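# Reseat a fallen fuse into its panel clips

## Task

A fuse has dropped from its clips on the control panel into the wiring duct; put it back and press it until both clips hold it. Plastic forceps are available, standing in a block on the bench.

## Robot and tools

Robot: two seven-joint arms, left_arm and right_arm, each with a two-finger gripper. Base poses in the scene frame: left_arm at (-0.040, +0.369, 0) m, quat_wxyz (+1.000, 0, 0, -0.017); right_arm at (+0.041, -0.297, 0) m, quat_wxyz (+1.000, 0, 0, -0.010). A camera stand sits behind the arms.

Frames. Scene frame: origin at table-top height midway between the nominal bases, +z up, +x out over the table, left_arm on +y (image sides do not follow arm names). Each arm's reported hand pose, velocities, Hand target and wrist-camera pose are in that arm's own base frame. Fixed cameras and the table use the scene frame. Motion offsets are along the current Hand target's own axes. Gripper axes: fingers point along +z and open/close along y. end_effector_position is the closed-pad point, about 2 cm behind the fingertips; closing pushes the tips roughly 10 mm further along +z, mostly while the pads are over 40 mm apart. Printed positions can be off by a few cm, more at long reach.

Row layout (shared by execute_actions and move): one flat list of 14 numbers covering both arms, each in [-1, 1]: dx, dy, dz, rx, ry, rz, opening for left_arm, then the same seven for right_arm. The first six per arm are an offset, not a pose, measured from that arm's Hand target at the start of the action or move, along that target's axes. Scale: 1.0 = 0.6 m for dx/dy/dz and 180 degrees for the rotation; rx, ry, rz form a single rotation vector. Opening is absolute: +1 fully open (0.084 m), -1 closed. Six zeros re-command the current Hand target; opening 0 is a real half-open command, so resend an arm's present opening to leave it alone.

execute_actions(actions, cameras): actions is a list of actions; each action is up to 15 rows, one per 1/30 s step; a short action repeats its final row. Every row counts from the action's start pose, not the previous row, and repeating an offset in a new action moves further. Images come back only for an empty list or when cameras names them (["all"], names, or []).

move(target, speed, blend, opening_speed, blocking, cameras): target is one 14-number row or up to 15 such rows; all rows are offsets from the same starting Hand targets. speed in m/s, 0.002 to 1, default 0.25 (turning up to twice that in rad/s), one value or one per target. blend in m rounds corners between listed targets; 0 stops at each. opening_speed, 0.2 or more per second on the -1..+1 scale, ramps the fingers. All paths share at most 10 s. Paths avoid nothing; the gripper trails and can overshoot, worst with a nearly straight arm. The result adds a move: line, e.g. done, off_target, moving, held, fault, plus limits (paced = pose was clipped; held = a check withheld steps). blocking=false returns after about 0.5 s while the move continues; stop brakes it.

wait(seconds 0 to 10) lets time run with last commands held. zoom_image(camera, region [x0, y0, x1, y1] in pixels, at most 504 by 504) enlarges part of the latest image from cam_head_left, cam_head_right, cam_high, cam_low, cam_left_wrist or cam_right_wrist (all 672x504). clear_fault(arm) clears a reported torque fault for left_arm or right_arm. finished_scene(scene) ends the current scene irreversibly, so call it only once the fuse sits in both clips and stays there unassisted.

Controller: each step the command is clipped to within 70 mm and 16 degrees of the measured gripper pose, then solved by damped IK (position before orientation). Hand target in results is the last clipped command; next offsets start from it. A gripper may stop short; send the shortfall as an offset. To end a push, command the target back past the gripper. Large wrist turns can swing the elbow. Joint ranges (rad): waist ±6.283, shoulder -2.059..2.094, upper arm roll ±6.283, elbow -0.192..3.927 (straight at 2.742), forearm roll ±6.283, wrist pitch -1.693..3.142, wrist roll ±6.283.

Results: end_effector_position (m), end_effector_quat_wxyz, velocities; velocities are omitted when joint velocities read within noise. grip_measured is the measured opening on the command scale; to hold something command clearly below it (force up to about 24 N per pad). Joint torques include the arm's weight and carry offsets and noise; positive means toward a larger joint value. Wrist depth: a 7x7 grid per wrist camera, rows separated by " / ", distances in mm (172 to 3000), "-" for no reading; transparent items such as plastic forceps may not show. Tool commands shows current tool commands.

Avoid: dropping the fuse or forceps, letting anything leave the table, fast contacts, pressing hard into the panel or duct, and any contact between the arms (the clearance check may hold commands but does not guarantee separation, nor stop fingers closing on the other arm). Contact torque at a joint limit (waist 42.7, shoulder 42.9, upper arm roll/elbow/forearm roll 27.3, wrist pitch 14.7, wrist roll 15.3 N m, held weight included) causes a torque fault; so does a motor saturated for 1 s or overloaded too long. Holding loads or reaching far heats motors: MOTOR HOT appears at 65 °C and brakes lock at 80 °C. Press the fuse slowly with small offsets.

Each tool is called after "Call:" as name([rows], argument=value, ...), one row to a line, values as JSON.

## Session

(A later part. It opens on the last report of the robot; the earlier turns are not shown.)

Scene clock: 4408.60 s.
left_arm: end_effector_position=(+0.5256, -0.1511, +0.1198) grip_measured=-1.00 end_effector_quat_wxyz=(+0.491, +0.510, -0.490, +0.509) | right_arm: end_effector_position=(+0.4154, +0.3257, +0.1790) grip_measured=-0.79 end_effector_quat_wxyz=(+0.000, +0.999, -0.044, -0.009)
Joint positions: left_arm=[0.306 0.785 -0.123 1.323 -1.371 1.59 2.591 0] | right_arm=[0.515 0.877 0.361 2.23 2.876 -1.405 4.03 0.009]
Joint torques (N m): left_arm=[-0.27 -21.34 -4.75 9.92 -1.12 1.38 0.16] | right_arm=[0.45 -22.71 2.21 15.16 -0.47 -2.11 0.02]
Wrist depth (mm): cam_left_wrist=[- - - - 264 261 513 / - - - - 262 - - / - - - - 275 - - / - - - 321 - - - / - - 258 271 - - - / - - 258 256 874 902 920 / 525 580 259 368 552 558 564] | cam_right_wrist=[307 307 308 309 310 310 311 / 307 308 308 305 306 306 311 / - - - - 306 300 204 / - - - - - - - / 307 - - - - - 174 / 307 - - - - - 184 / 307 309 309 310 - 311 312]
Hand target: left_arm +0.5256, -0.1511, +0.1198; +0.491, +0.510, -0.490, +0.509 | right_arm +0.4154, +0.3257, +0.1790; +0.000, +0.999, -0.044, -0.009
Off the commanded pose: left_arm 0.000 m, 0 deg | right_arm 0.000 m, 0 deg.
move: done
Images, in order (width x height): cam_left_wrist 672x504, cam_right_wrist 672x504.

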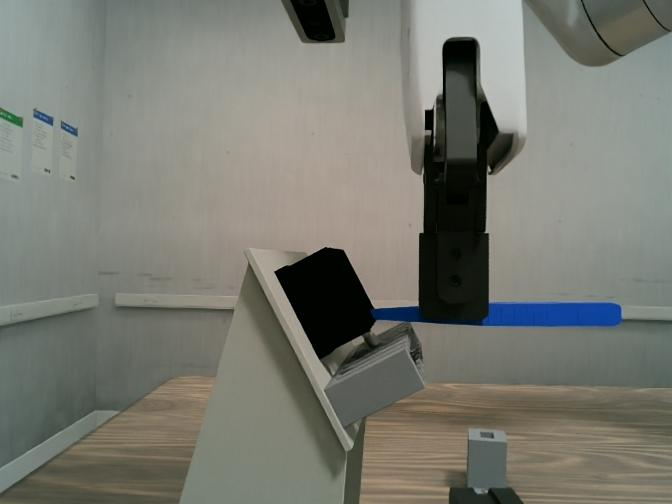

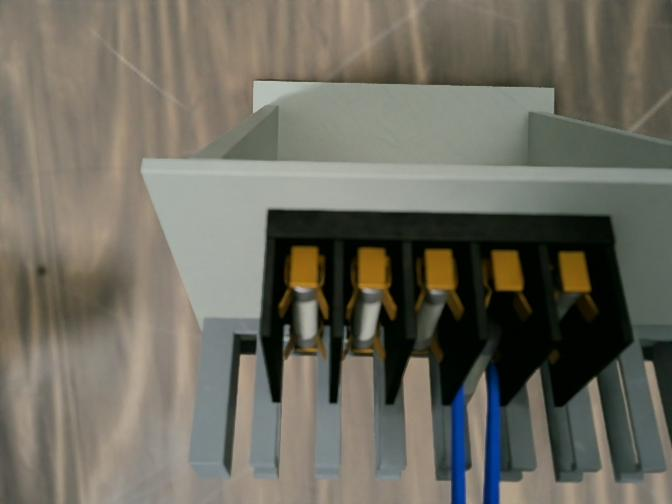

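Call:
move([
  [0,0,0,0,0,0,-1, 0,0,0,0,0,0,-1],
], speed=0.02, opening_speed=0.3, cameras=["cam_right_wrist","cam_left_wrist"])

Call:
zoom_image(camera="cam_right_wrist", region=[425, 260, 545, 420])

Call:
zoom_image(camera="cam_left_wrist", region=[330, 240, 450, 380])

Scene clock: 4427.60 s.
left_arm: end_effector_position=(+0.5256, -0.1511, +0.1198) grip_measured=-1.00 end_effector_quat_wxyz=(+0.491, +0.510, -0.490, +0.509) | right_arm: end_effector_position=(+0.4154, +0.3257, +0.1790) grip_measured=-0.89 end_effector_quat_wxyz=(+0.000, +0.999, -0.044, -0.009)
Joint positions: left_arm=[0.306 0.785 -0.123 1.323 -1.371 1.59 2.591 0] | right_arm=[0.516 0.877 0.361 2.23 2.876 -1.405 4.03 0.005]
Joint torques (N m): left_arm=[-0.18 -21.3 -4.69 10 -1.21 1.46 0.18] | right_arm=[0.42 -22.85 2.72 14.97 0.08 -2.27 -0.03]
Wrist depth (mm): cam_left_wrist=[- - - - 264 261 514 / - - - - 262 - - / - - - - 277 - - / - - - 321 - - - / - - 259 271 - - - / - - 258 256 878 902 915 / 524 582 259 368 551 556 563] | cam_right_wrist=[307 307 308 309 310 311 311 / 307 308 308 305 306 306 311 / - - - - 306 300 204 / - - - - - - - / 307 - - - - - 175 / 307 - - - - - 184 / 307 308 309 310 311 311 312]
Hand target: left_arm +0.5256, -0.1511, +0.1198; +0.491, +0.510, -0.490, +0.509 | right_arm +0.4154, +0.3257, +0.1790; +0.000, +0.999, -0.044, -0.009
Off the commanded pose: left_arm 0.000 m, 0 deg | right_arm 0.000 m, 0 deg.
move: done
Images, in order (width x height): cam_left_wrist 672x504, cam_right_wrist 672x504.

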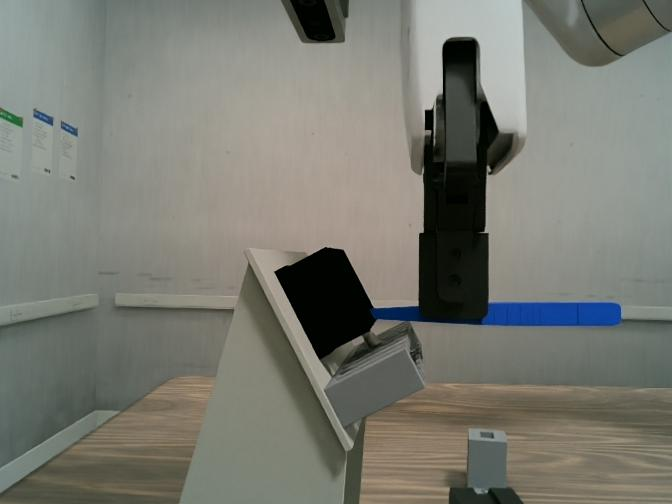

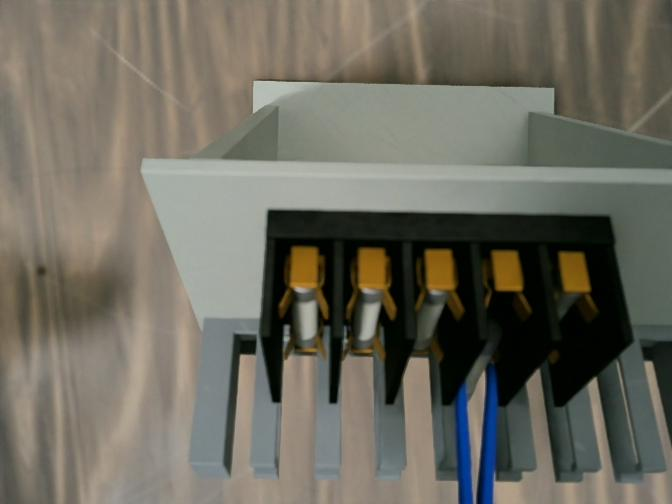

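Scaled by 3.150 from the camera's 672x504 image, which has a finer 960x720 frame.

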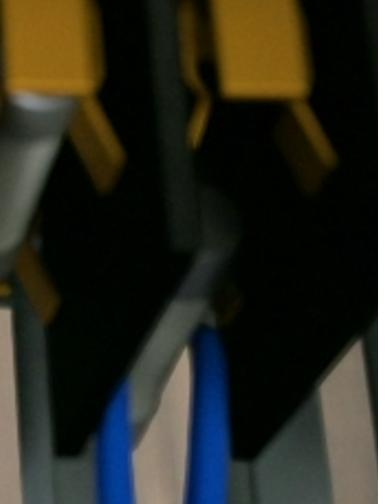

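Scaled by 3.600 from the camera's 672x504 image, which has a finer 960x720 frame.

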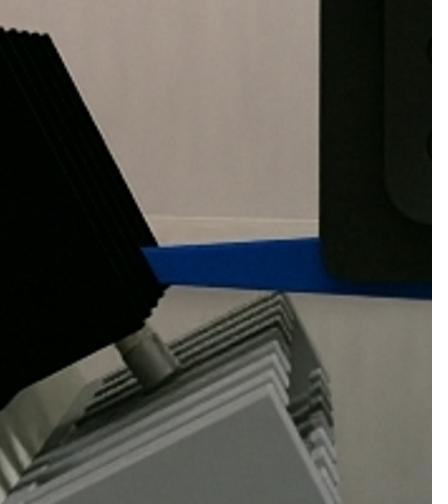

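Call:
move([
  [0,0,0,0,0,0,-1, -0.006,0,-0.002,0,0,0,-1],
  [0,0,0,0,0,0,-1, -0.028,0,-0.006,0,0,0,-1],
  [0,0,0,0,0,0,-1, -0.05,0,-0.06,0,0,0,-1],
], speed=0.04, cameras=["cam_right_wrist","cam_left_wrist"])

Call:
zoom_image(camera="cam_left_wrist", region=[330, 200, 510, 350])

Call:
zoom_image(camera="cam_right_wrist", region=[405, 260, 565, 420])

Scene clock: 4437.67 s.
left_arm: end_effector_position=(+0.5256, -0.1511, +0.1198) grip_measured=-1.00 end_effector_quat_wxyz=(+0.491, +0.510, -0.490, +0.509) | right_arm: end_effector_position=(+0.3862, +0.3283, +0.2155) grip_measured=-0.90 end_effector_quat_wxyz=(+0.000, +0.999, -0.044, -0.009)
Joint positions: left_arm=[0.306 0.785 -0.123 1.323 -1.371 1.59 2.591 0] | right_arm=[0.527 0.754 0.374 2.123 2.9 -1.42 4.074 0.004]
Joint torques (N m): left_arm=[-0.39 -21.31 -4.83 9.86 -1.25 1.47 0.1] | right_arm=[0.36 -22.26 2.98 15.14 0.22 -2.07 0.35]
Wrist depth (mm): cam_left_wrist=[- - - - - 259 - / - - - - - 287 - / - - - - - 298 - / - - - - - - - / - - 258 272 - - - / - - 258 256 878 897 912 / 525 583 259 367 550 557 564] | cam_right_wrist=[343 344 345 345 346 348 348 / 343 - 175 - - - 181 / 343 344 - 187 187 199 199 / 343 344 205 192 190 211 349 / 343 344 198 199 208 208 348 / 344 344 346 347 347 348 349 / 344 345 346 346 347 349 350]
Hand target: left_arm +0.5256, -0.1511, +0.1198; +0.491, +0.510, -0.490, +0.509 | right_arm +0.3861, +0.3283, +0.2155; +0.000, +0.999, -0.044, -0.009
Off the commanded pose: left_arm 0.000 m, 0 deg | right_arm 0.000 m, 0 deg.
move: done
Images, in order (width x height): cam_left_wrist 672x504, cam_right_wrist 672x504.

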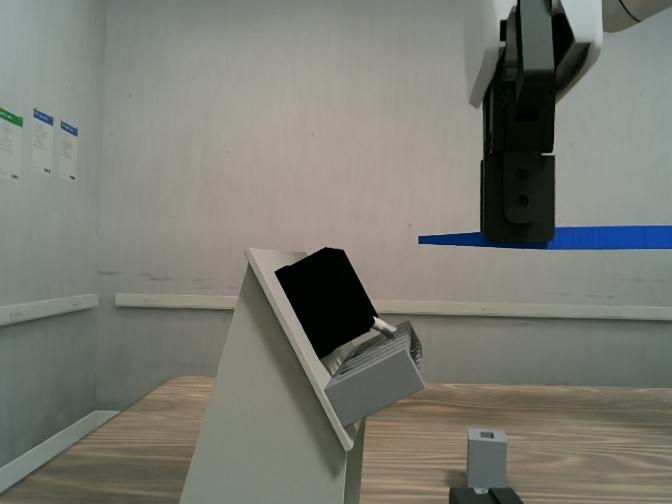

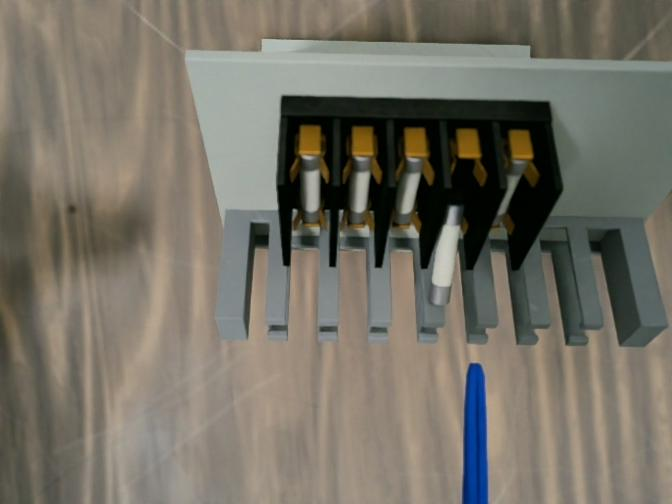

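Scaled by 2.800 from the camera's 672x504 image, which has a finer 960x720 frame.

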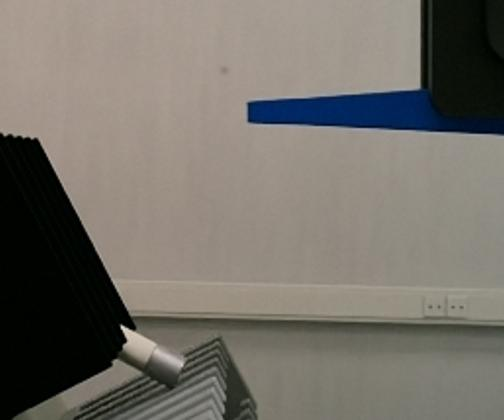

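Scaled by 3.150 from the camera's 672x504 image, which has a finer 960x720 frame.

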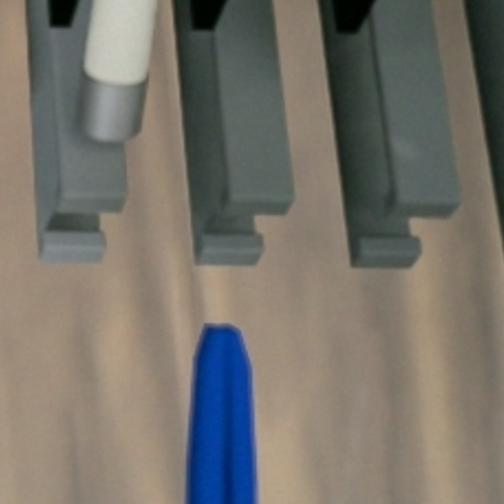

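Call:
zoom_image(camera="cam_right_wrist", region=[400, 110, 540, 390])

Call:
zoom_image(camera="cam_left_wrist", region=[330, 260, 430, 360])

Scaled by 1.800 from the camera's 672x504 image, which has a finer 960x720 frame.

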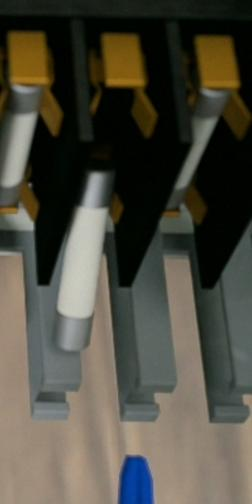

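Scaled by 5.040 from the camera's 672x504 image, which has a finer 960x720 frame.

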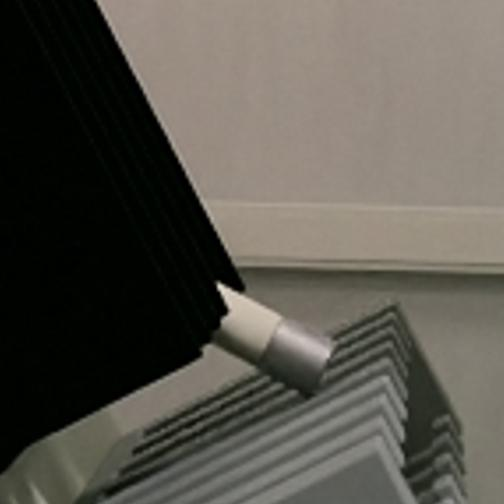

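Call:
move([
  [0,0,0,0,0,0,-1, -0.12,0,0.05,0,0,0,-0.9],
  [0,0,0,0,0,0,-1, -0.15,0,0.29,0,0,0,-0.9],
  [0,0,0,0,0,0,-1, -0.15,0,0.3205,0,0,0,-0.9],
], speed=[0.15,0.15,0.03], blend=[0.02,0,0], cameras=["cam_right_wrist"])

Scene clock: 4541.80 s.
left_arm: end_effector_position=(+0.5256, -0.1511, +0.1198) grip_measured=-1.00 end_effector_quat_wxyz=(+0.491, +0.510, -0.490, +0.509) | right_arm: end_effector_position=(+0.2931, +0.3365, +0.0249) grip_measured=-0.90 end_effector_quat_wxyz=(+0.000, +0.999, -0.044, -0.009)
Joint positions: left_arm=[0.306 0.785 -0.123 1.323 -1.371 1.59 2.591 0] | right_arm=[0.625 0.708 0.335 1.471 2.866 -0.82 4.305 0.004]
Joint torques (N m): left_arm=[-0.42 -21.32 -4.68 9.73 -1.3 1.43 0.21] | right_arm=[0.38 -19.49 2.81 12.83 -0.33 -1.83 0.28]
Wrist depth (mm): cam_left_wrist=[- - - - - - 216 / - - - - - - 231 / - - - - - - 289 / - - - - - - 289 / - - 259 272 - - 288 / - - 258 256 875 899 332 / 526 582 259 367 550 556 336] | cam_right_wrist=[- - - - - - - / - - - - - - - / - - - - - - - / - - - - - - - / - - - - - - - / - - - - - - - / - - - - - - -]
Hand target: left_arm +0.5256, -0.1511, +0.1198; +0.491, +0.510, -0.490, +0.509 | right_arm +0.2931, +0.3365, +0.0248; +0.000, +0.999, -0.044, -0.009
Off the commanded pose: left_arm 0.000 m, 0 deg | right_arm 0.000 m, 0 deg.
move: done
Images, in order (width x height): cam_right_wrist 672x504.

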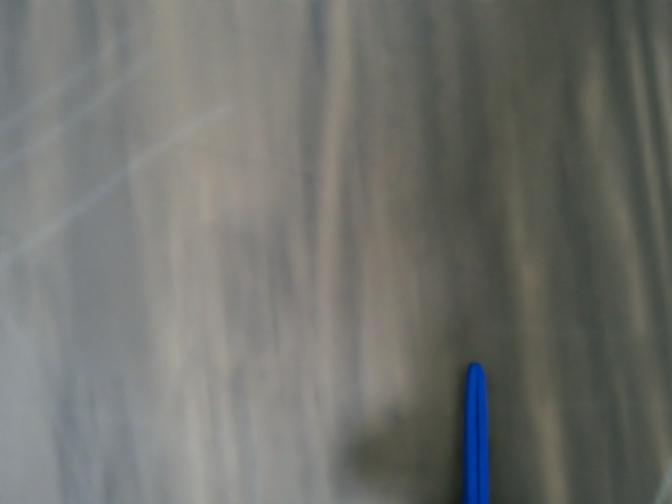

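Call:
move([
  [0,0,0,0,0,0,-1, 0,0,0,0,0,0,-0.45],
], speed=0.03, opening_speed=0.4, cameras=["cam_right_wrist"])

Call:
move([
  [0,0,0,0,0,0,-1, -0.0245,0,0,0,0,0,-0.45],
], speed=0.05)

Call:
move([
  [0,0,0,0,0,0,-1, 0,0,0,0,0,0,-0.85],
], speed=0.03, opening_speed=0.4, cameras=["cam_right_wrist"])

Scene clock: 4548.63 s.
left_arm: end_effector_position=(+0.5256, -0.1511, +0.1198) grip_measured=-1.00 end_effector_quat_wxyz=(+0.491, +0.510, -0.490, +0.509) | right_arm: end_effector_position=(+0.2931, +0.3365, +0.0248) grip_measured=-0.47 end_effector_quat_wxyz=(+0.000, +0.999, -0.044, -0.009)
Joint positions: left_arm=[0.306 0.785 -0.123 1.323 -1.371 1.59 2.591 0] | right_arm=[0.625 0.709 0.335 1.471 2.866 -0.82 4.305 0.024]
Joint torques (N m): left_arm=[-0.32 -21.33 -4.76 9.95 -1.22 1.44 0.14] | right_arm=[0.42 -19.57 2.8 12.68 -0.28 -1.89 0.35]
Wrist depth (mm): cam_left_wrist=[- - - - - - 216 / - - - - - - 231 / - - - - - - 289 / - - - - - - 289 / - - 258 271 - - 289 / - - 258 256 876 896 333 / 525 583 259 367 552 557 336] | cam_right_wrist=[- - - - - - - / - - - - - - - / - - - - - - - / - - - - - - - / - - - - - - - / - - - - - - - / - - - - - - -]
Hand target: left_arm +0.5256, -0.1511, +0.1198; +0.491, +0.510, -0.490, +0.509 | right_arm +0.2931, +0.3365, +0.0248; +0.000, +0.999, -0.044, -0.009
Off the commanded pose: left_arm 0.000 m, 0 deg | right_arm 0.000 m, 0 deg.
move: done
Images, in order (width x height): cam_right_wrist 672x504.

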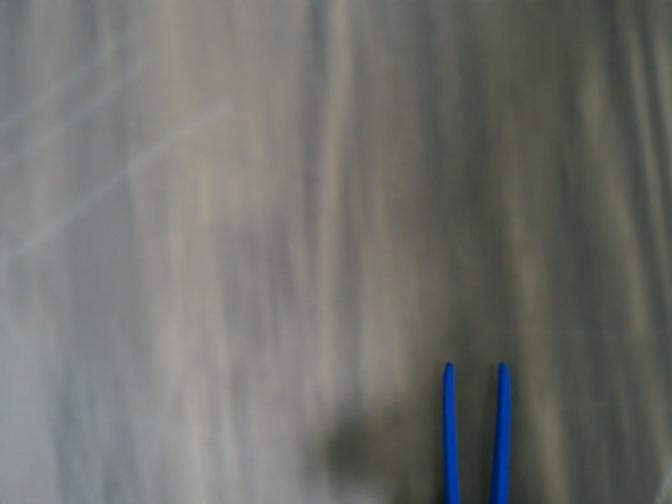

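Scene clock: 4549.43 s.
left_arm: end_effector_position=(+0.5256, -0.1511, +0.1198) grip_measured=-1.00 end_effector_quat_wxyz=(+0.491, +0.510, -0.490, +0.509) | right_arm: end_effector_position=(+0.2785, +0.3378, +0.0251) grip_measured=-0.47 end_effector_quat_wxyz=(+0.000, +0.999, -0.044, -0.009)
Joint positions: left_arm=[0.306 0.785 -0.123 1.323 -1.371 1.59 2.591 0] | right_arm=[0.647 0.682 0.335 1.427 2.87 -0.801 4.333 0.024]
Joint torques (N m): left_arm=[-0.15 -21.45 -4.67 9.83 -1.26 1.34 0.03] | right_arm=[0.34 -19.83 2.68 12.84 0.27 -1.72 0.29]
Wrist depth (mm): cam_left_wrist=[- - - - - - 219 / - - - - - - 231 / - - - - - - 296 / - - - - - - 295 / - - 259 271 - - - / - - 258 256 874 899 - / 527 583 259 368 551 557 559] | cam_right_wrist=[- - - - - - - / - - - - - - - / - - - - - - - / - - - - - - - / - - - - - - - / - - - - - - - / - - - - - - -]
Hand target: left_arm +0.5256, -0.1511, +0.1198; +0.491, +0.510, -0.490, +0.509 | right_arm +0.2784, +0.3378, +0.0251; +0.000, +0.999, -0.044, -0.009
Off the commanded pose: left_arm 0.000 m, 0 deg | right_arm 0.000 m, 0 deg.
move: done

Scene clock: 4550.63 s.
left_arm: end_effector_position=(+0.5256, -0.1511, +0.1198) grip_measured=-1.00 end_effector_quat_wxyz=(+0.491, +0.510, -0.490, +0.509) | right_arm: end_effector_position=(+0.2784, +0.3378, +0.0251) grip_measured=-0.87 end_effector_quat_wxyz=(+0.000, +0.999, -0.044, -0.009)
Joint positions: left_arm=[0.306 0.785 -0.123 1.323 -1.371 1.59 2.591 0] | right_arm=[0.647 0.682 0.335 1.427 2.87 -0.801 4.333 0.006]
Joint torques (N m): left_arm=[-0.42 -21.52 -4.64 9.96 -1.36 1.47 0.16] | right_arm=[0.13 -19.58 2.64 12.65 0.14 -1.83 0.31]
Wrist depth (mm): cam_left_wrist=[- - - - - - 219 / - - - - - - 231 / - - - - - - 296 / - - - - - - 295 / - - 259 271 - - - / - - 258 255 878 897 - / 525 581 259 367 550 557 560] | cam_right_wrist=[- - - - - - - / - - - - - - - / - - - - - - - / - - - - - - - / - - - - - - - / - - - - - - - / - - - - - - -]
Hand target: left_arm +0.5256, -0.1511, +0.1198; +0.491, +0.510, -0.490, +0.509 | right_arm +0.2784, +0.3378, +0.0251; +0.000, +0.999, -0.044, -0.009
Off the commanded pose: left_arm 0.000 m, 0 deg | right_arm 0.000 m, 0 deg.
move: done
Images, in order (width x height): cam_right_wrist 672x504.

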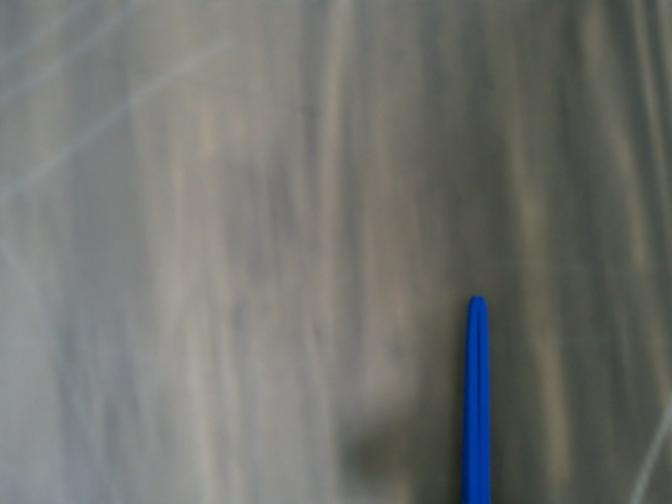

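Call:
move([
  [0,0,0,0,0,0,-1, 0,0,-0.25,0,0,0,-0.8],
  [0,0,0,0,0,0,-1, 0.165,0,-0.29,0,0,0,-0.8],
  [0,0,0,0,0,0,-1, 0.178,0,-0.2578,0,0,0,-0.773],
], speed=[0.15,0.12,0.06], blend=[0.02,0.01,0], cameras=["cam_right_wrist","cam_left_wrist"])

Call:
zoom_image(camera="cam_right_wrist", region=[410, 180, 550, 340])

Call:
zoom_image(camera="cam_left_wrist", region=[330, 260, 430, 360])

Scene clock: 4573.33 s.
left_arm: end_effector_position=(+0.5256, -0.1511, +0.1198) grip_measured=-1.00 end_effector_quat_wxyz=(+0.491, +0.510, -0.490, +0.509) | right_arm: end_effector_position=(+0.3876, +0.3282, +0.1778) grip_measured=-0.79 end_effector_quat_wxyz=(+0.000, +0.999, -0.044, -0.009)
Joint positions: left_arm=[0.306 0.785 -0.123 1.323 -1.371 1.59 2.591 0] | right_arm=[0.518 0.761 0.362 2.027 2.901 -1.318 4.079 0.009]
Joint torques (N m): left_arm=[-0.26 -21.4 -4.78 10.03 -1.15 1.5 0.08] | right_arm=[-0.38 -21.71 2.42 15.45 -0.34 -1.8 0.05]
Wrist depth (mm): cam_left_wrist=[- - - - - 259 - / - - - - - 258 - / - - - - - 284 - / - - - 322 - 295 - / - - 259 271 366 299 - / - - 258 256 876 901 915 / 524 584 259 367 548 557 565] | cam_right_wrist=[- - - - - - - / - - - - - - - / 305 - - - - - 173 / 306 - - - - - 185 / 306 - - - - - 311 / 306 306 307 308 309 310 311 / 306 308 308 308 310 310 311]
Hand target: left_arm +0.5256, -0.1511, +0.1198; +0.491, +0.510, -0.490, +0.509 | right_arm +0.3876, +0.3282, +0.1778; +0.000, +0.999, -0.044, -0.009
Off the commanded pose: left_arm 0.000 m, 0 deg | right_arm 0.000 m, 0 deg.
move: done
Images, in order (width x height): cam_left_wrist 672x504, cam_right_wrist 672x504.

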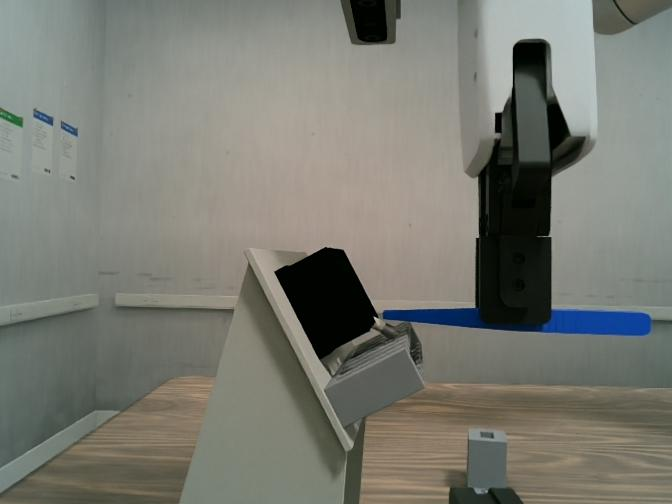

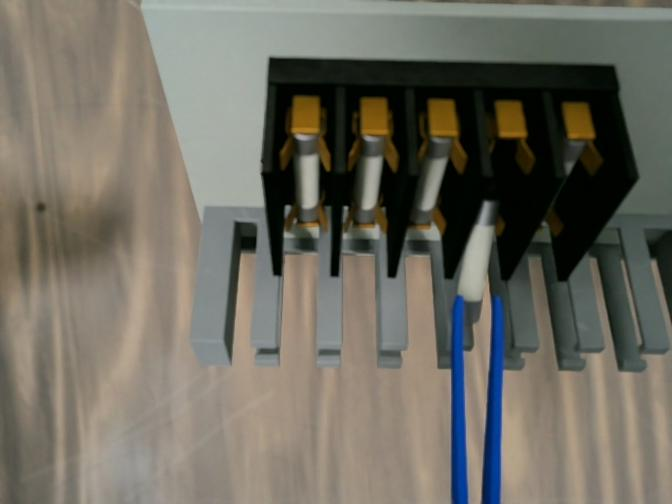

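Scaled by 3.150 from the camera's 672x504 image, which has a finer 960x720 frame.

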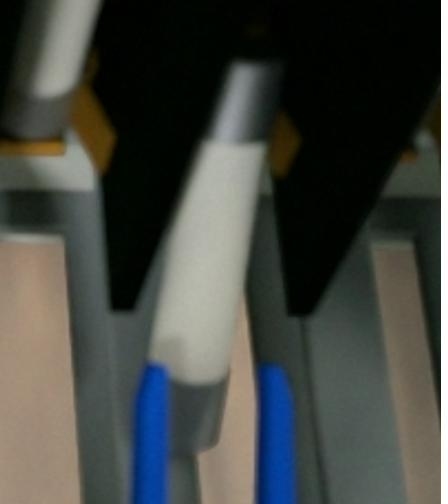

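Scaled by 5.040 from the camera's 672x504 image, which has a finer 960x720 frame.

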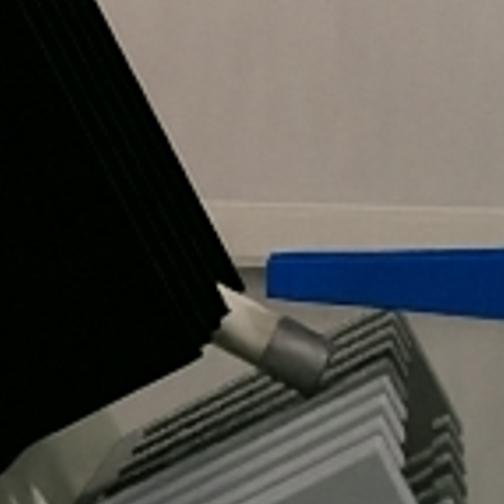

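Call:
move([
  [0,0,0,0,0,0,-1, 0.015,0,0,0,0,0,-0.773],
], speed=0.03, cameras=["cam_right_wrist","cam_left_wrist"])

Call:
zoom_image(camera="cam_right_wrist", region=[410, 220, 550, 380])

Scene clock: 4580.30 s.
left_arm: end_effector_position=(+0.5256, -0.1511, +0.1198) grip_measured=-1.00 end_effector_quat_wxyz=(+0.491, +0.510, -0.490, +0.509) | right_arm: end_effector_position=(+0.3965, +0.3274, +0.1777) grip_measured=-0.79 end_effector_quat_wxyz=(+0.000, +0.999, -0.044, -0.009)
Joint positions: left_arm=[0.306 0.785 -0.123 1.323 -1.371 1.59 2.591 0] | right_arm=[0.516 0.794 0.36 2.083 2.895 -1.341 4.064 0.009]
Joint torques (N m): left_arm=[-0.35 -21.42 -4.88 10.01 -1.05 1.44 0.13] | right_arm=[0.41 -21.84 2.42 15.52 -0.33 -2.24 -0.04]
Wrist depth (mm): cam_left_wrist=[- - - - 262 259 541 / - - - - 259 258 - / - - - - 286 - - / - - - 296 - - - / - - 259 271 309 - - / - - 258 255 881 903 918 / 525 583 259 368 550 558 563] | cam_right_wrist=[305 306 307 308 308 309 311 / - - - - - - - / - - - - - - - / 306 - - - - - 176 / 305 - - - - - 185 / 306 307 308 308 - 310 311 / 306 307 308 309 309 310 311]
Hand target: left_arm +0.5256, -0.1511, +0.1198; +0.491, +0.510, -0.490, +0.509 | right_arm +0.3965, +0.3274, +0.1777; +0.000, +0.999, -0.044, -0.009
Off the commanded pose: left_arm 0.000 m, 0 deg | right_arm 0.000 m, 0 deg.
move: done
Images, in order (width x height): cam_left_wrist 672x504, cam_right_wrist 672x504.

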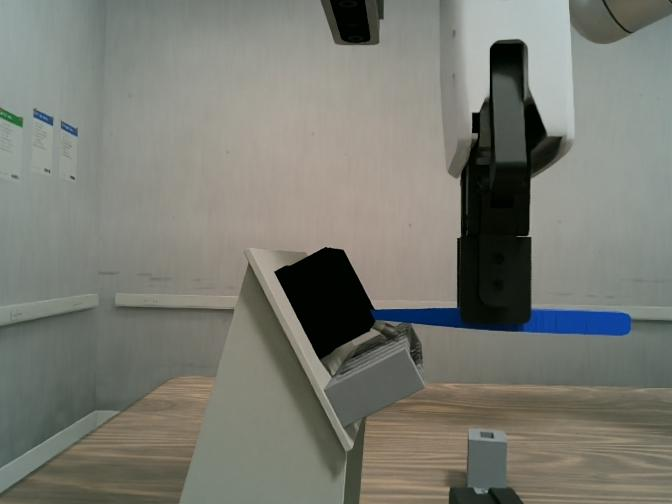

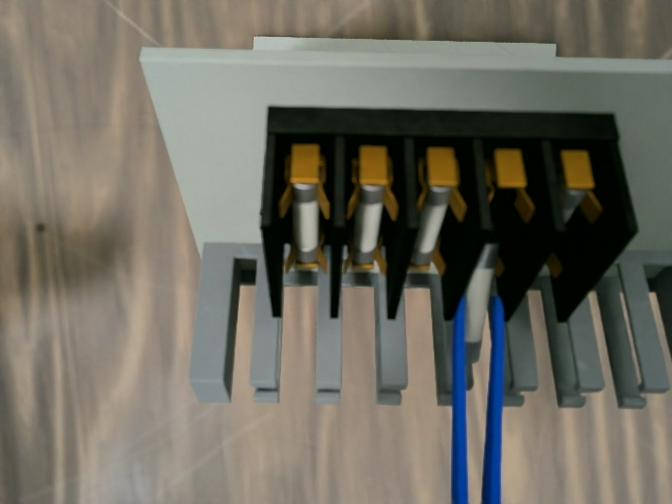

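Scaled by 3.150 from the camera's 672x504 image, which has a finer 960x720 frame.

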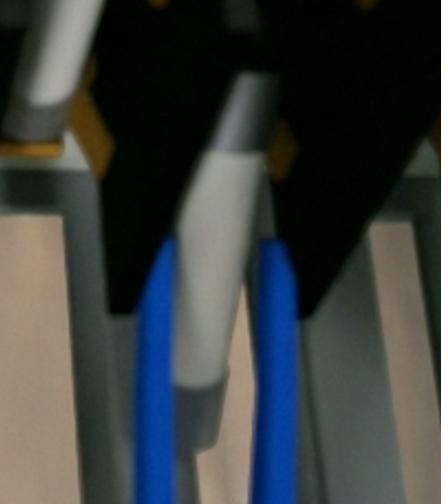

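Call:
move([
  [0,0,0,0,0,0,-1, 0.0108,0,0,0,0,0,-0.773],
], speed=0.02, cameras=["cam_right_wrist","cam_left_wrist"])

Call:
zoom_image(camera="cam_right_wrist", region=[410, 250, 550, 410])

Scene clock: 4584.87 s.
left_arm: end_effector_position=(+0.5256, -0.1511, +0.1198) grip_measured=-1.00 end_effector_quat_wxyz=(+0.491, +0.510, -0.490, +0.509) | right_arm: end_effector_position=(+0.4030, +0.3268, +0.1776) grip_measured=-0.79 end_effector_quat_wxyz=(+0.000, +0.999, -0.044, -0.009)
Joint positions: left_arm=[0.306 0.785 -0.123 1.323 -1.371 1.59 2.591 0] | right_arm=[0.516 0.82 0.358 2.128 2.89 -1.359 4.052 0.009]
Joint torques (N m): left_arm=[-0.22 -21.51 -4.86 9.86 -1.15 1.48 0.08] | right_arm=[0.34 -22.27 2.15 15.42 -0.53 -2.18 0.05]
Wrist depth (mm): cam_left_wrist=[- - - - 262 258 527 / - - - - 263 261 - / - - - - - - - / - - - 296 - - - / - - 259 272 308 - - / - - 258 256 878 896 912 / 525 582 259 368 550 556 563] | cam_right_wrist=[305 306 307 307 309 309 310 / - 306 - 304 304 305 310 / - - - - - - - / 305 - - - - - 175 / 305 - - - - - 185 / 306 - - - - - 311 / 306 307 307 308 309 310 311]
Hand target: left_arm +0.5256, -0.1511, +0.1198; +0.491, +0.510, -0.490, +0.509 | right_arm +0.4030, +0.3268, +0.1776; +0.000, +0.999, -0.044, -0.009
Off the commanded pose: left_arm 0.000 m, 0 deg | right_arm 0.000 m, 0 deg.
move: done
Images, in order (width x height): cam_left_wrist 672x504, cam_right_wrist 672x504.

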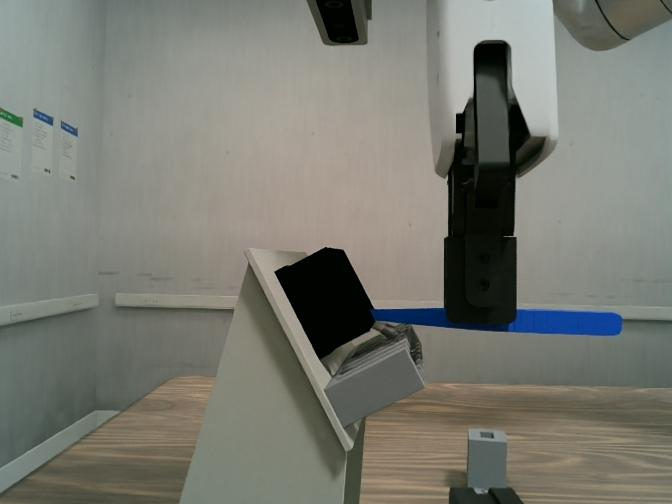

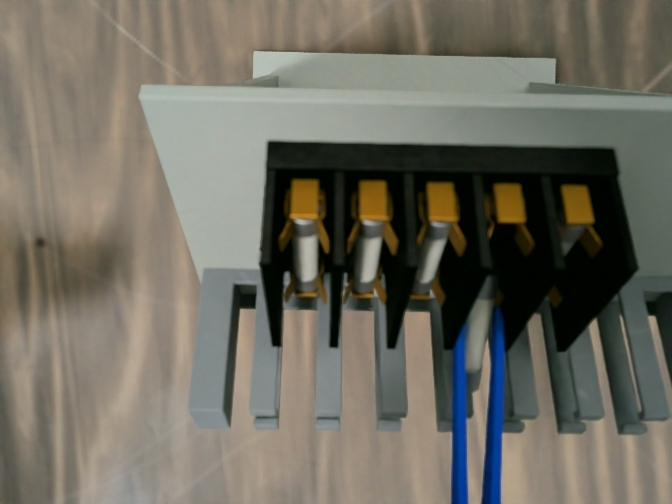

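Scaled by 3.150 from the camera's 672x504 image, which has a finer 960x720 frame.

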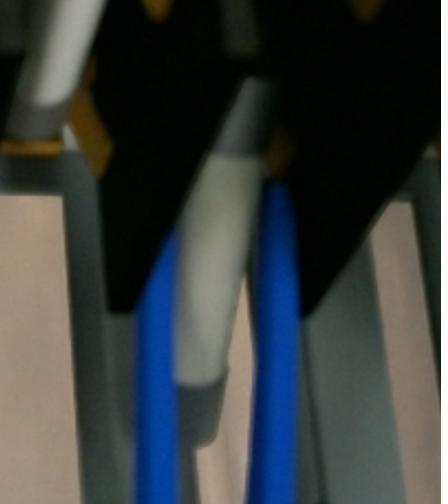

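Call:
move([
  [0,0,0,0,0,0,-1, 0,0,0,0,0,0,-1],
], speed=0.02, opening_speed=0.3)

Call:
move([
  [0,0,0,0,0,0,-1, -0.004,0,-0.008,0,0,0,-1],
  [0,0,0,0,0,0,-1, -0.02,0,-0.022,0,0,0,-1],
], speed=0.03, cameras=["cam_right_wrist","cam_left_wrist"])

Call:
zoom_image(camera="cam_left_wrist", region=[330, 230, 470, 350])

Call:
zoom_image(camera="cam_right_wrist", region=[410, 200, 550, 360])

Scene clock: 4599.33 s.
left_arm: end_effector_position=(+0.5256, -0.1511, +0.1198) grip_measured=-1.00 end_effector_quat_wxyz=(+0.491, +0.510, -0.490, +0.509) | right_arm: end_effector_position=(+0.4030, +0.3268, +0.1776) grip_measured=-0.88 end_effector_quat_wxyz=(+0.000, +0.999, -0.044, -0.009)
Joint positions: left_arm=[0.306 0.785 -0.123 1.323 -1.371 1.59 2.591 0] | right_arm=[0.516 0.82 0.358 2.128 2.89 -1.359 4.052 0.005]
Joint torques (N m): left_arm=[-0.46 -21.39 -4.87 9.83 -1.15 1.46 0.01] | right_arm=[0.26 -22.35 2.78 14.86 -0.04 -2.12 0.06]
Wrist depth (mm): cam_left_wrist=[- - - - 262 259 527 / - - - - 263 262 - / - - - - - - - / - - - 296 - - - / - - 258 271 366 - - / - - 258 256 876 901 914 / 523 582 259 369 550 558 563] | cam_right_wrist=[306 305 306 307 309 309 310 / - 306 - 304 304 305 310 / - - - - - - - / 306 - - - - - 175 / 306 - - - - - 185 / 306 - - - - - 311 / 306 307 308 308 309 310 311]
Hand target: left_arm +0.5256, -0.1511, +0.1198; +0.491, +0.510, -0.490, +0.509 | right_arm +0.4030, +0.3268, +0.1776; +0.000, +0.999, -0.044, -0.009
Off the commanded pose: left_arm 0.000 m, 0 deg | right_arm 0.000 m, 0 deg.
move: done

Scene clock: 4600.67 s.
left_arm: end_effector_position=(+0.5256, -0.1511, +0.1198) grip_measured=-1.00 end_effector_quat_wxyz=(+0.491, +0.510, -0.490, +0.509) | right_arm: end_effector_position=(+0.3913, +0.3278, +0.1910) grip_measured=-0.88 end_effector_quat_wxyz=(+0.000, +0.999, -0.044, -0.009)
Joint positions: left_arm=[0.306 0.785 -0.123 1.323 -1.371 1.59 2.591 0] | right_arm=[0.52 0.772 0.363 2.084 2.899 -1.363 4.069 0.005]
Joint torques (N m): left_arm=[-0.33 -21.41 -4.71 9.95 -1.17 1.43 0.07] | right_arm=[0.35 -22.51 2.77 14.59 0.22 -1.83 0.48]
Wrist depth (mm): cam_left_wrist=[- - - - 263 258 - / - - - - 267 275 - / - - - - - - - / - - - 321 - - - / - - 259 271 - - - / - - 258 256 877 899 916 / 528 581 259 368 551 557 562] | cam_right_wrist=[318 319 320 321 322 322 323 / - - - - - - - / 319 - - - - - 179 / 319 - - - 184 182 189 / 319 - 177 188 178 176 184 / 319 321 321 321 323 324 324 / 319 320 321 322 323 324 324]
Hand target: left_arm +0.5256, -0.1511, +0.1198; +0.491, +0.510, -0.490, +0.509 | right_arm +0.3913, +0.3278, +0.1910; +0.000, +0.999, -0.044, -0.009
Off the commanded pose: left_arm 0.000 m, 0 deg | right_arm 0.000 m, 0 deg.
move: done
Images, in order (width x height): cam_left_wrist 672x504, cam_right_wrist 672x504.

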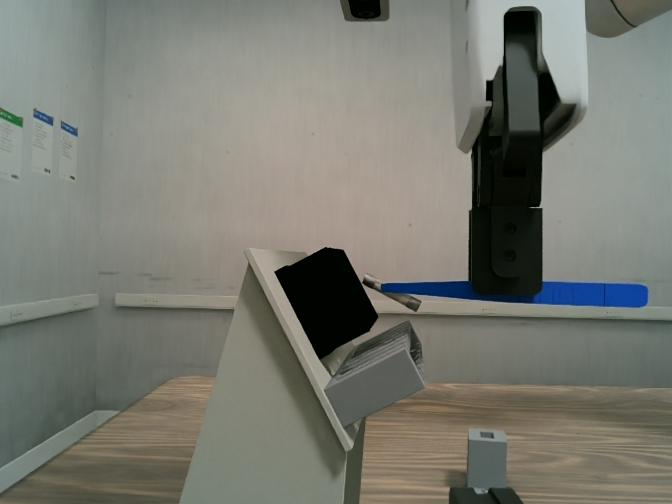

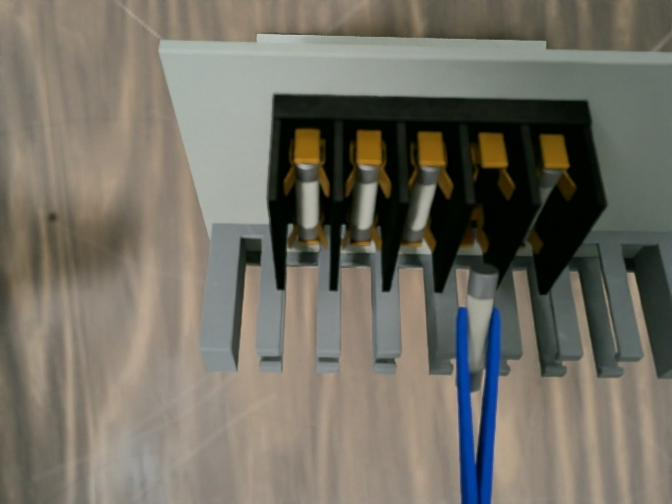

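Scaled by 3.600 from the camera's 672x504 image, which has a finer 960x720 frame.

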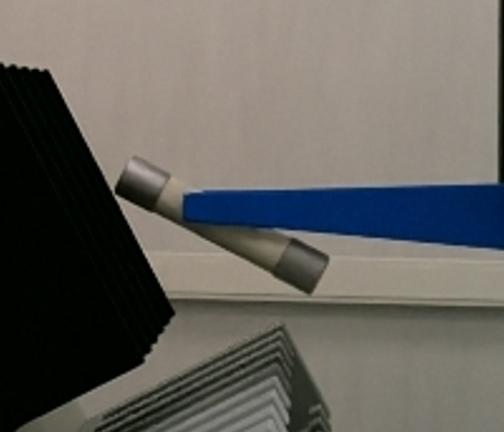

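Scaled by 3.150 from the camera's 672x504 image, which has a finer 960x720 frame.

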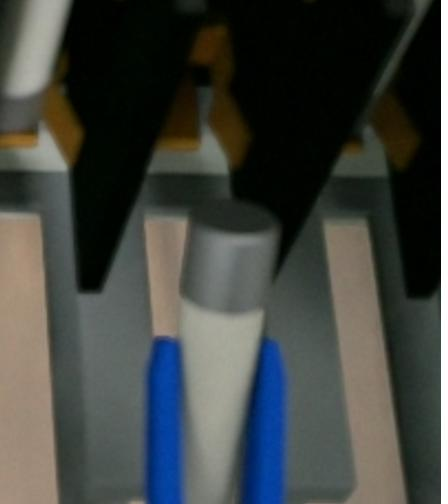

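Call:
move([
  [0,0,0,0,0,0,-1, 0.015,0,-0.006,0,0,0,-1],
  [0,0,0,0,0,0,-1, 0.034,0,-0.009,0,0,0,-1],
], speed=0.04, cameras=["cam_right_wrist","cam_left_wrist"])

Call:
zoom_image(camera="cam_left_wrist", region=[300, 230, 440, 350])

Call:
zoom_image(camera="cam_right_wrist", region=[410, 200, 570, 400])

Scene clock: 4638.33 s.
left_arm: end_effector_position=(+0.5256, -0.1511, +0.1198) grip_measured=-1.00 end_effector_quat_wxyz=(+0.491, +0.510, -0.490, +0.509) | right_arm: end_effector_position=(+0.4117, +0.3261, +0.1960) grip_measured=-0.88 end_effector_quat_wxyz=(+0.000, +0.999, -0.044, -0.009)
Joint positions: left_arm=[0.306 0.785 -0.123 1.323 -1.371 1.59 2.591 0] | right_arm=[0.524 0.863 0.36 2.256 2.882 -1.443 4.03 0.005]
Joint torques (N m): left_arm=[-0.58 -21.24 -4.78 9.83 -1.16 1.51 0.28] | right_arm=[0.37 -22.6 2.27 15.06 -0.27 -2.26 -0.06]
Wrist depth (mm): cam_left_wrist=[- - - - 265 258 515 / - - - - 258 - - / - - - - 292 - - / - - - 296 308 - - / - - 258 271 - - - / - - 258 256 874 900 924 / 526 583 259 368 549 558 563] | cam_right_wrist=[324 324 326 326 327 328 328 / 323 325 322 322 323 324 328 / - - - - - - - / 324 - - - - - 178 / 324 - - - - - 192 / 325 - 178 191 182 182 186 / 325 326 326 327 328 328 329]
Hand target: left_arm +0.5256, -0.1511, +0.1198; +0.491, +0.510, -0.490, +0.509 | right_arm +0.4117, +0.3261, +0.1960; +0.000, +0.999, -0.044, -0.009
Off the commanded pose: left_arm 0.000 m, 0 deg | right_arm 0.000 m, 0 deg.
move: done
Images, in order (width x height): cam_left_wrist 672x504, cam_right_wrist 672x504.

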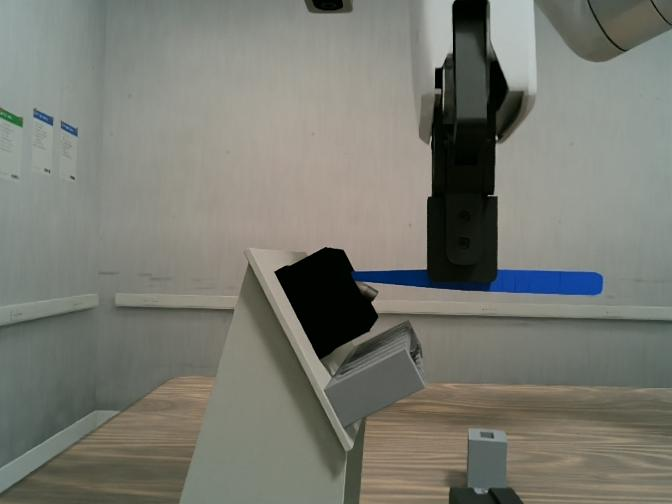

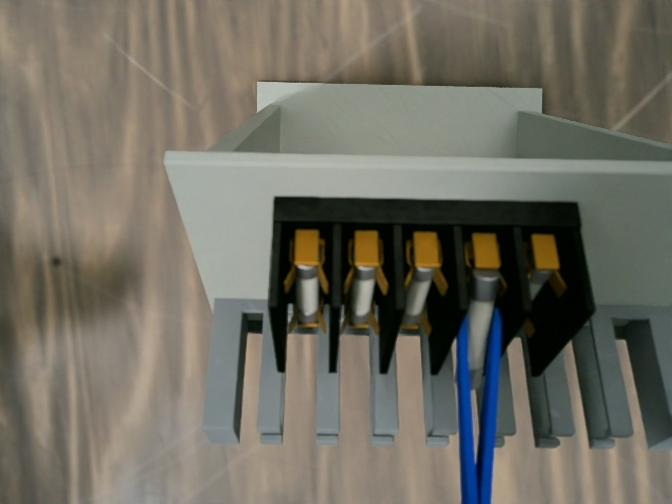

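Scaled by 3.600 from the camera's 672x504 image, which has a finer 960x720 frame.

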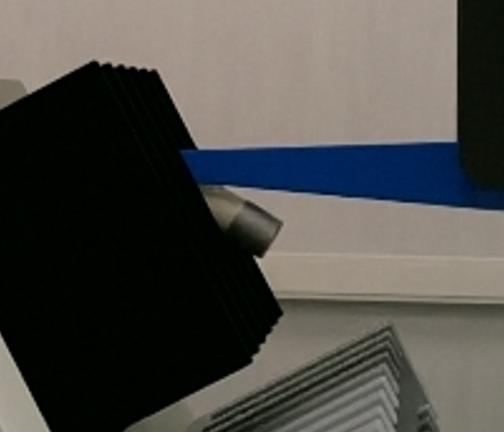

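Scaled by 2.520 from the camera's 672x504 image, which has a finer 960x720 frame.

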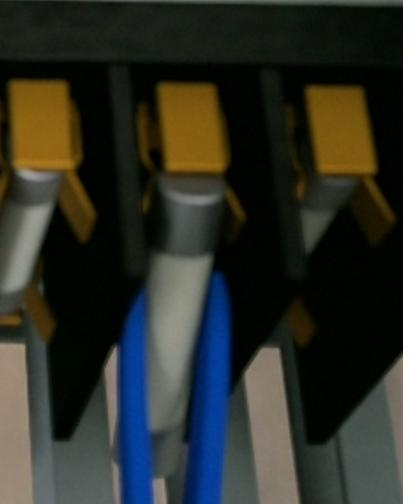

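Call:
move([
  [0,0,0,0,0,0,-1, 0.0044,0,0.0023,0,0,0,-0.95],
  [0,0,0,0,0,0,-1, 0.0072,0,0.0066,0,0,0,-0.95],
], speed=0.02, cameras=["cam_right_wrist","cam_left_wrist"])

Call:
zoom_image(camera="cam_left_wrist", region=[300, 230, 440, 350])

Call:
zoom_image(camera="cam_right_wrist", region=[410, 200, 570, 400])

Scene clock: 4648.70 s.
left_arm: end_effector_position=(+0.5256, -0.1511, +0.1198) grip_measured=-1.00 end_effector_quat_wxyz=(+0.491, +0.510, -0.490, +0.509) | right_arm: end_effector_position=(+0.4159, +0.3257, +0.1920) grip_measured=-0.88 end_effector_quat_wxyz=(+0.000, +0.999, -0.044, -0.009)
Joint positions: left_arm=[0.306 0.785 -0.123 1.323 -1.371 1.59 2.591 0] | right_arm=[0.524 0.883 0.358 2.281 2.879 -1.447 4.023 0.005]
Joint torques (N m): left_arm=[-0.35 -21.23 -4.71 9.93 -1.06 1.53 0.22] | right_arm=[-0.54 -23 2.03 15.12 -0.32 -1.79 0]
Wrist depth (mm): cam_left_wrist=[- - - - 263 260 510 / - - - - 259 - - / - - - - 293 - - / - - - 320 - - - / - - 259 271 - - - / - - 258 256 878 897 915 / 525 582 259 368 549 556 564] | cam_right_wrist=[319 320 321 322 323 323 325 / 320 321 321 318 319 319 324 / - - - 318 319 300 204 / 320 - - - - - - / 320 - - - - - 188 / 320 - 177 189 - 178 185 / 320 322 322 323 324 325 325]
Hand target: left_arm +0.5256, -0.1511, +0.1198; +0.491, +0.510, -0.490, +0.509 | right_arm +0.4159, +0.3257, +0.1920; +0.000, +0.999, -0.044, -0.009
Off the commanded pose: left_arm 0.000 m, 0 deg | right_arm 0.000 m, 0 deg.
move: done
Images, in order (width x height): cam_left_wrist 672x504, cam_right_wrist 672x504.

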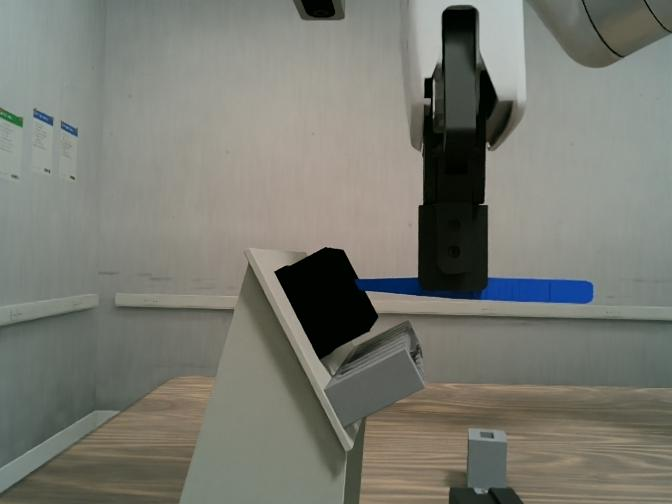

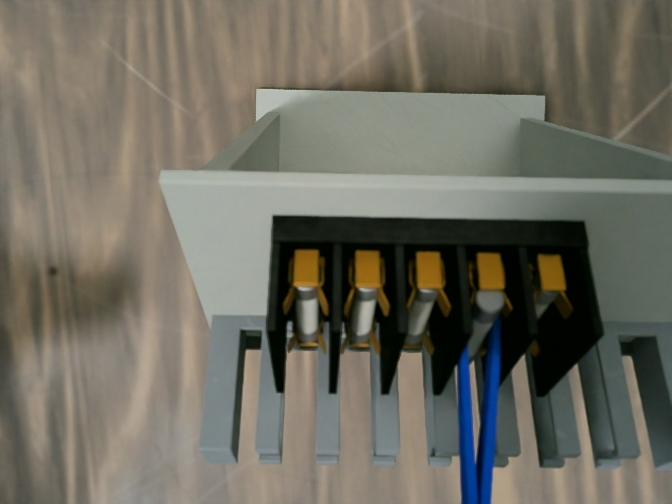

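Scaled by 3.600 from the camera's 672x504 image, which has a finer 960x720 frame.

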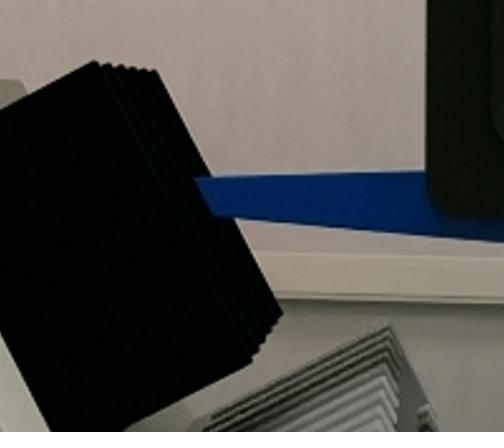

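Scaled by 2.520 from the camera's 672x504 image, which has a finer 960x720 frame.

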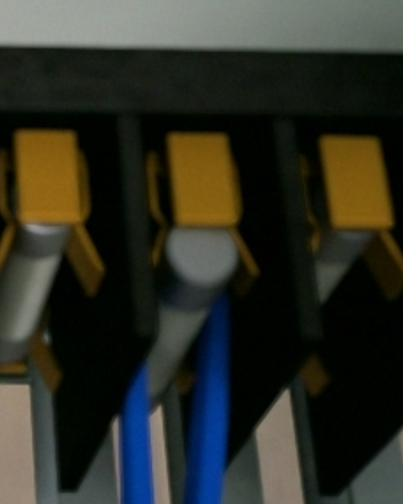

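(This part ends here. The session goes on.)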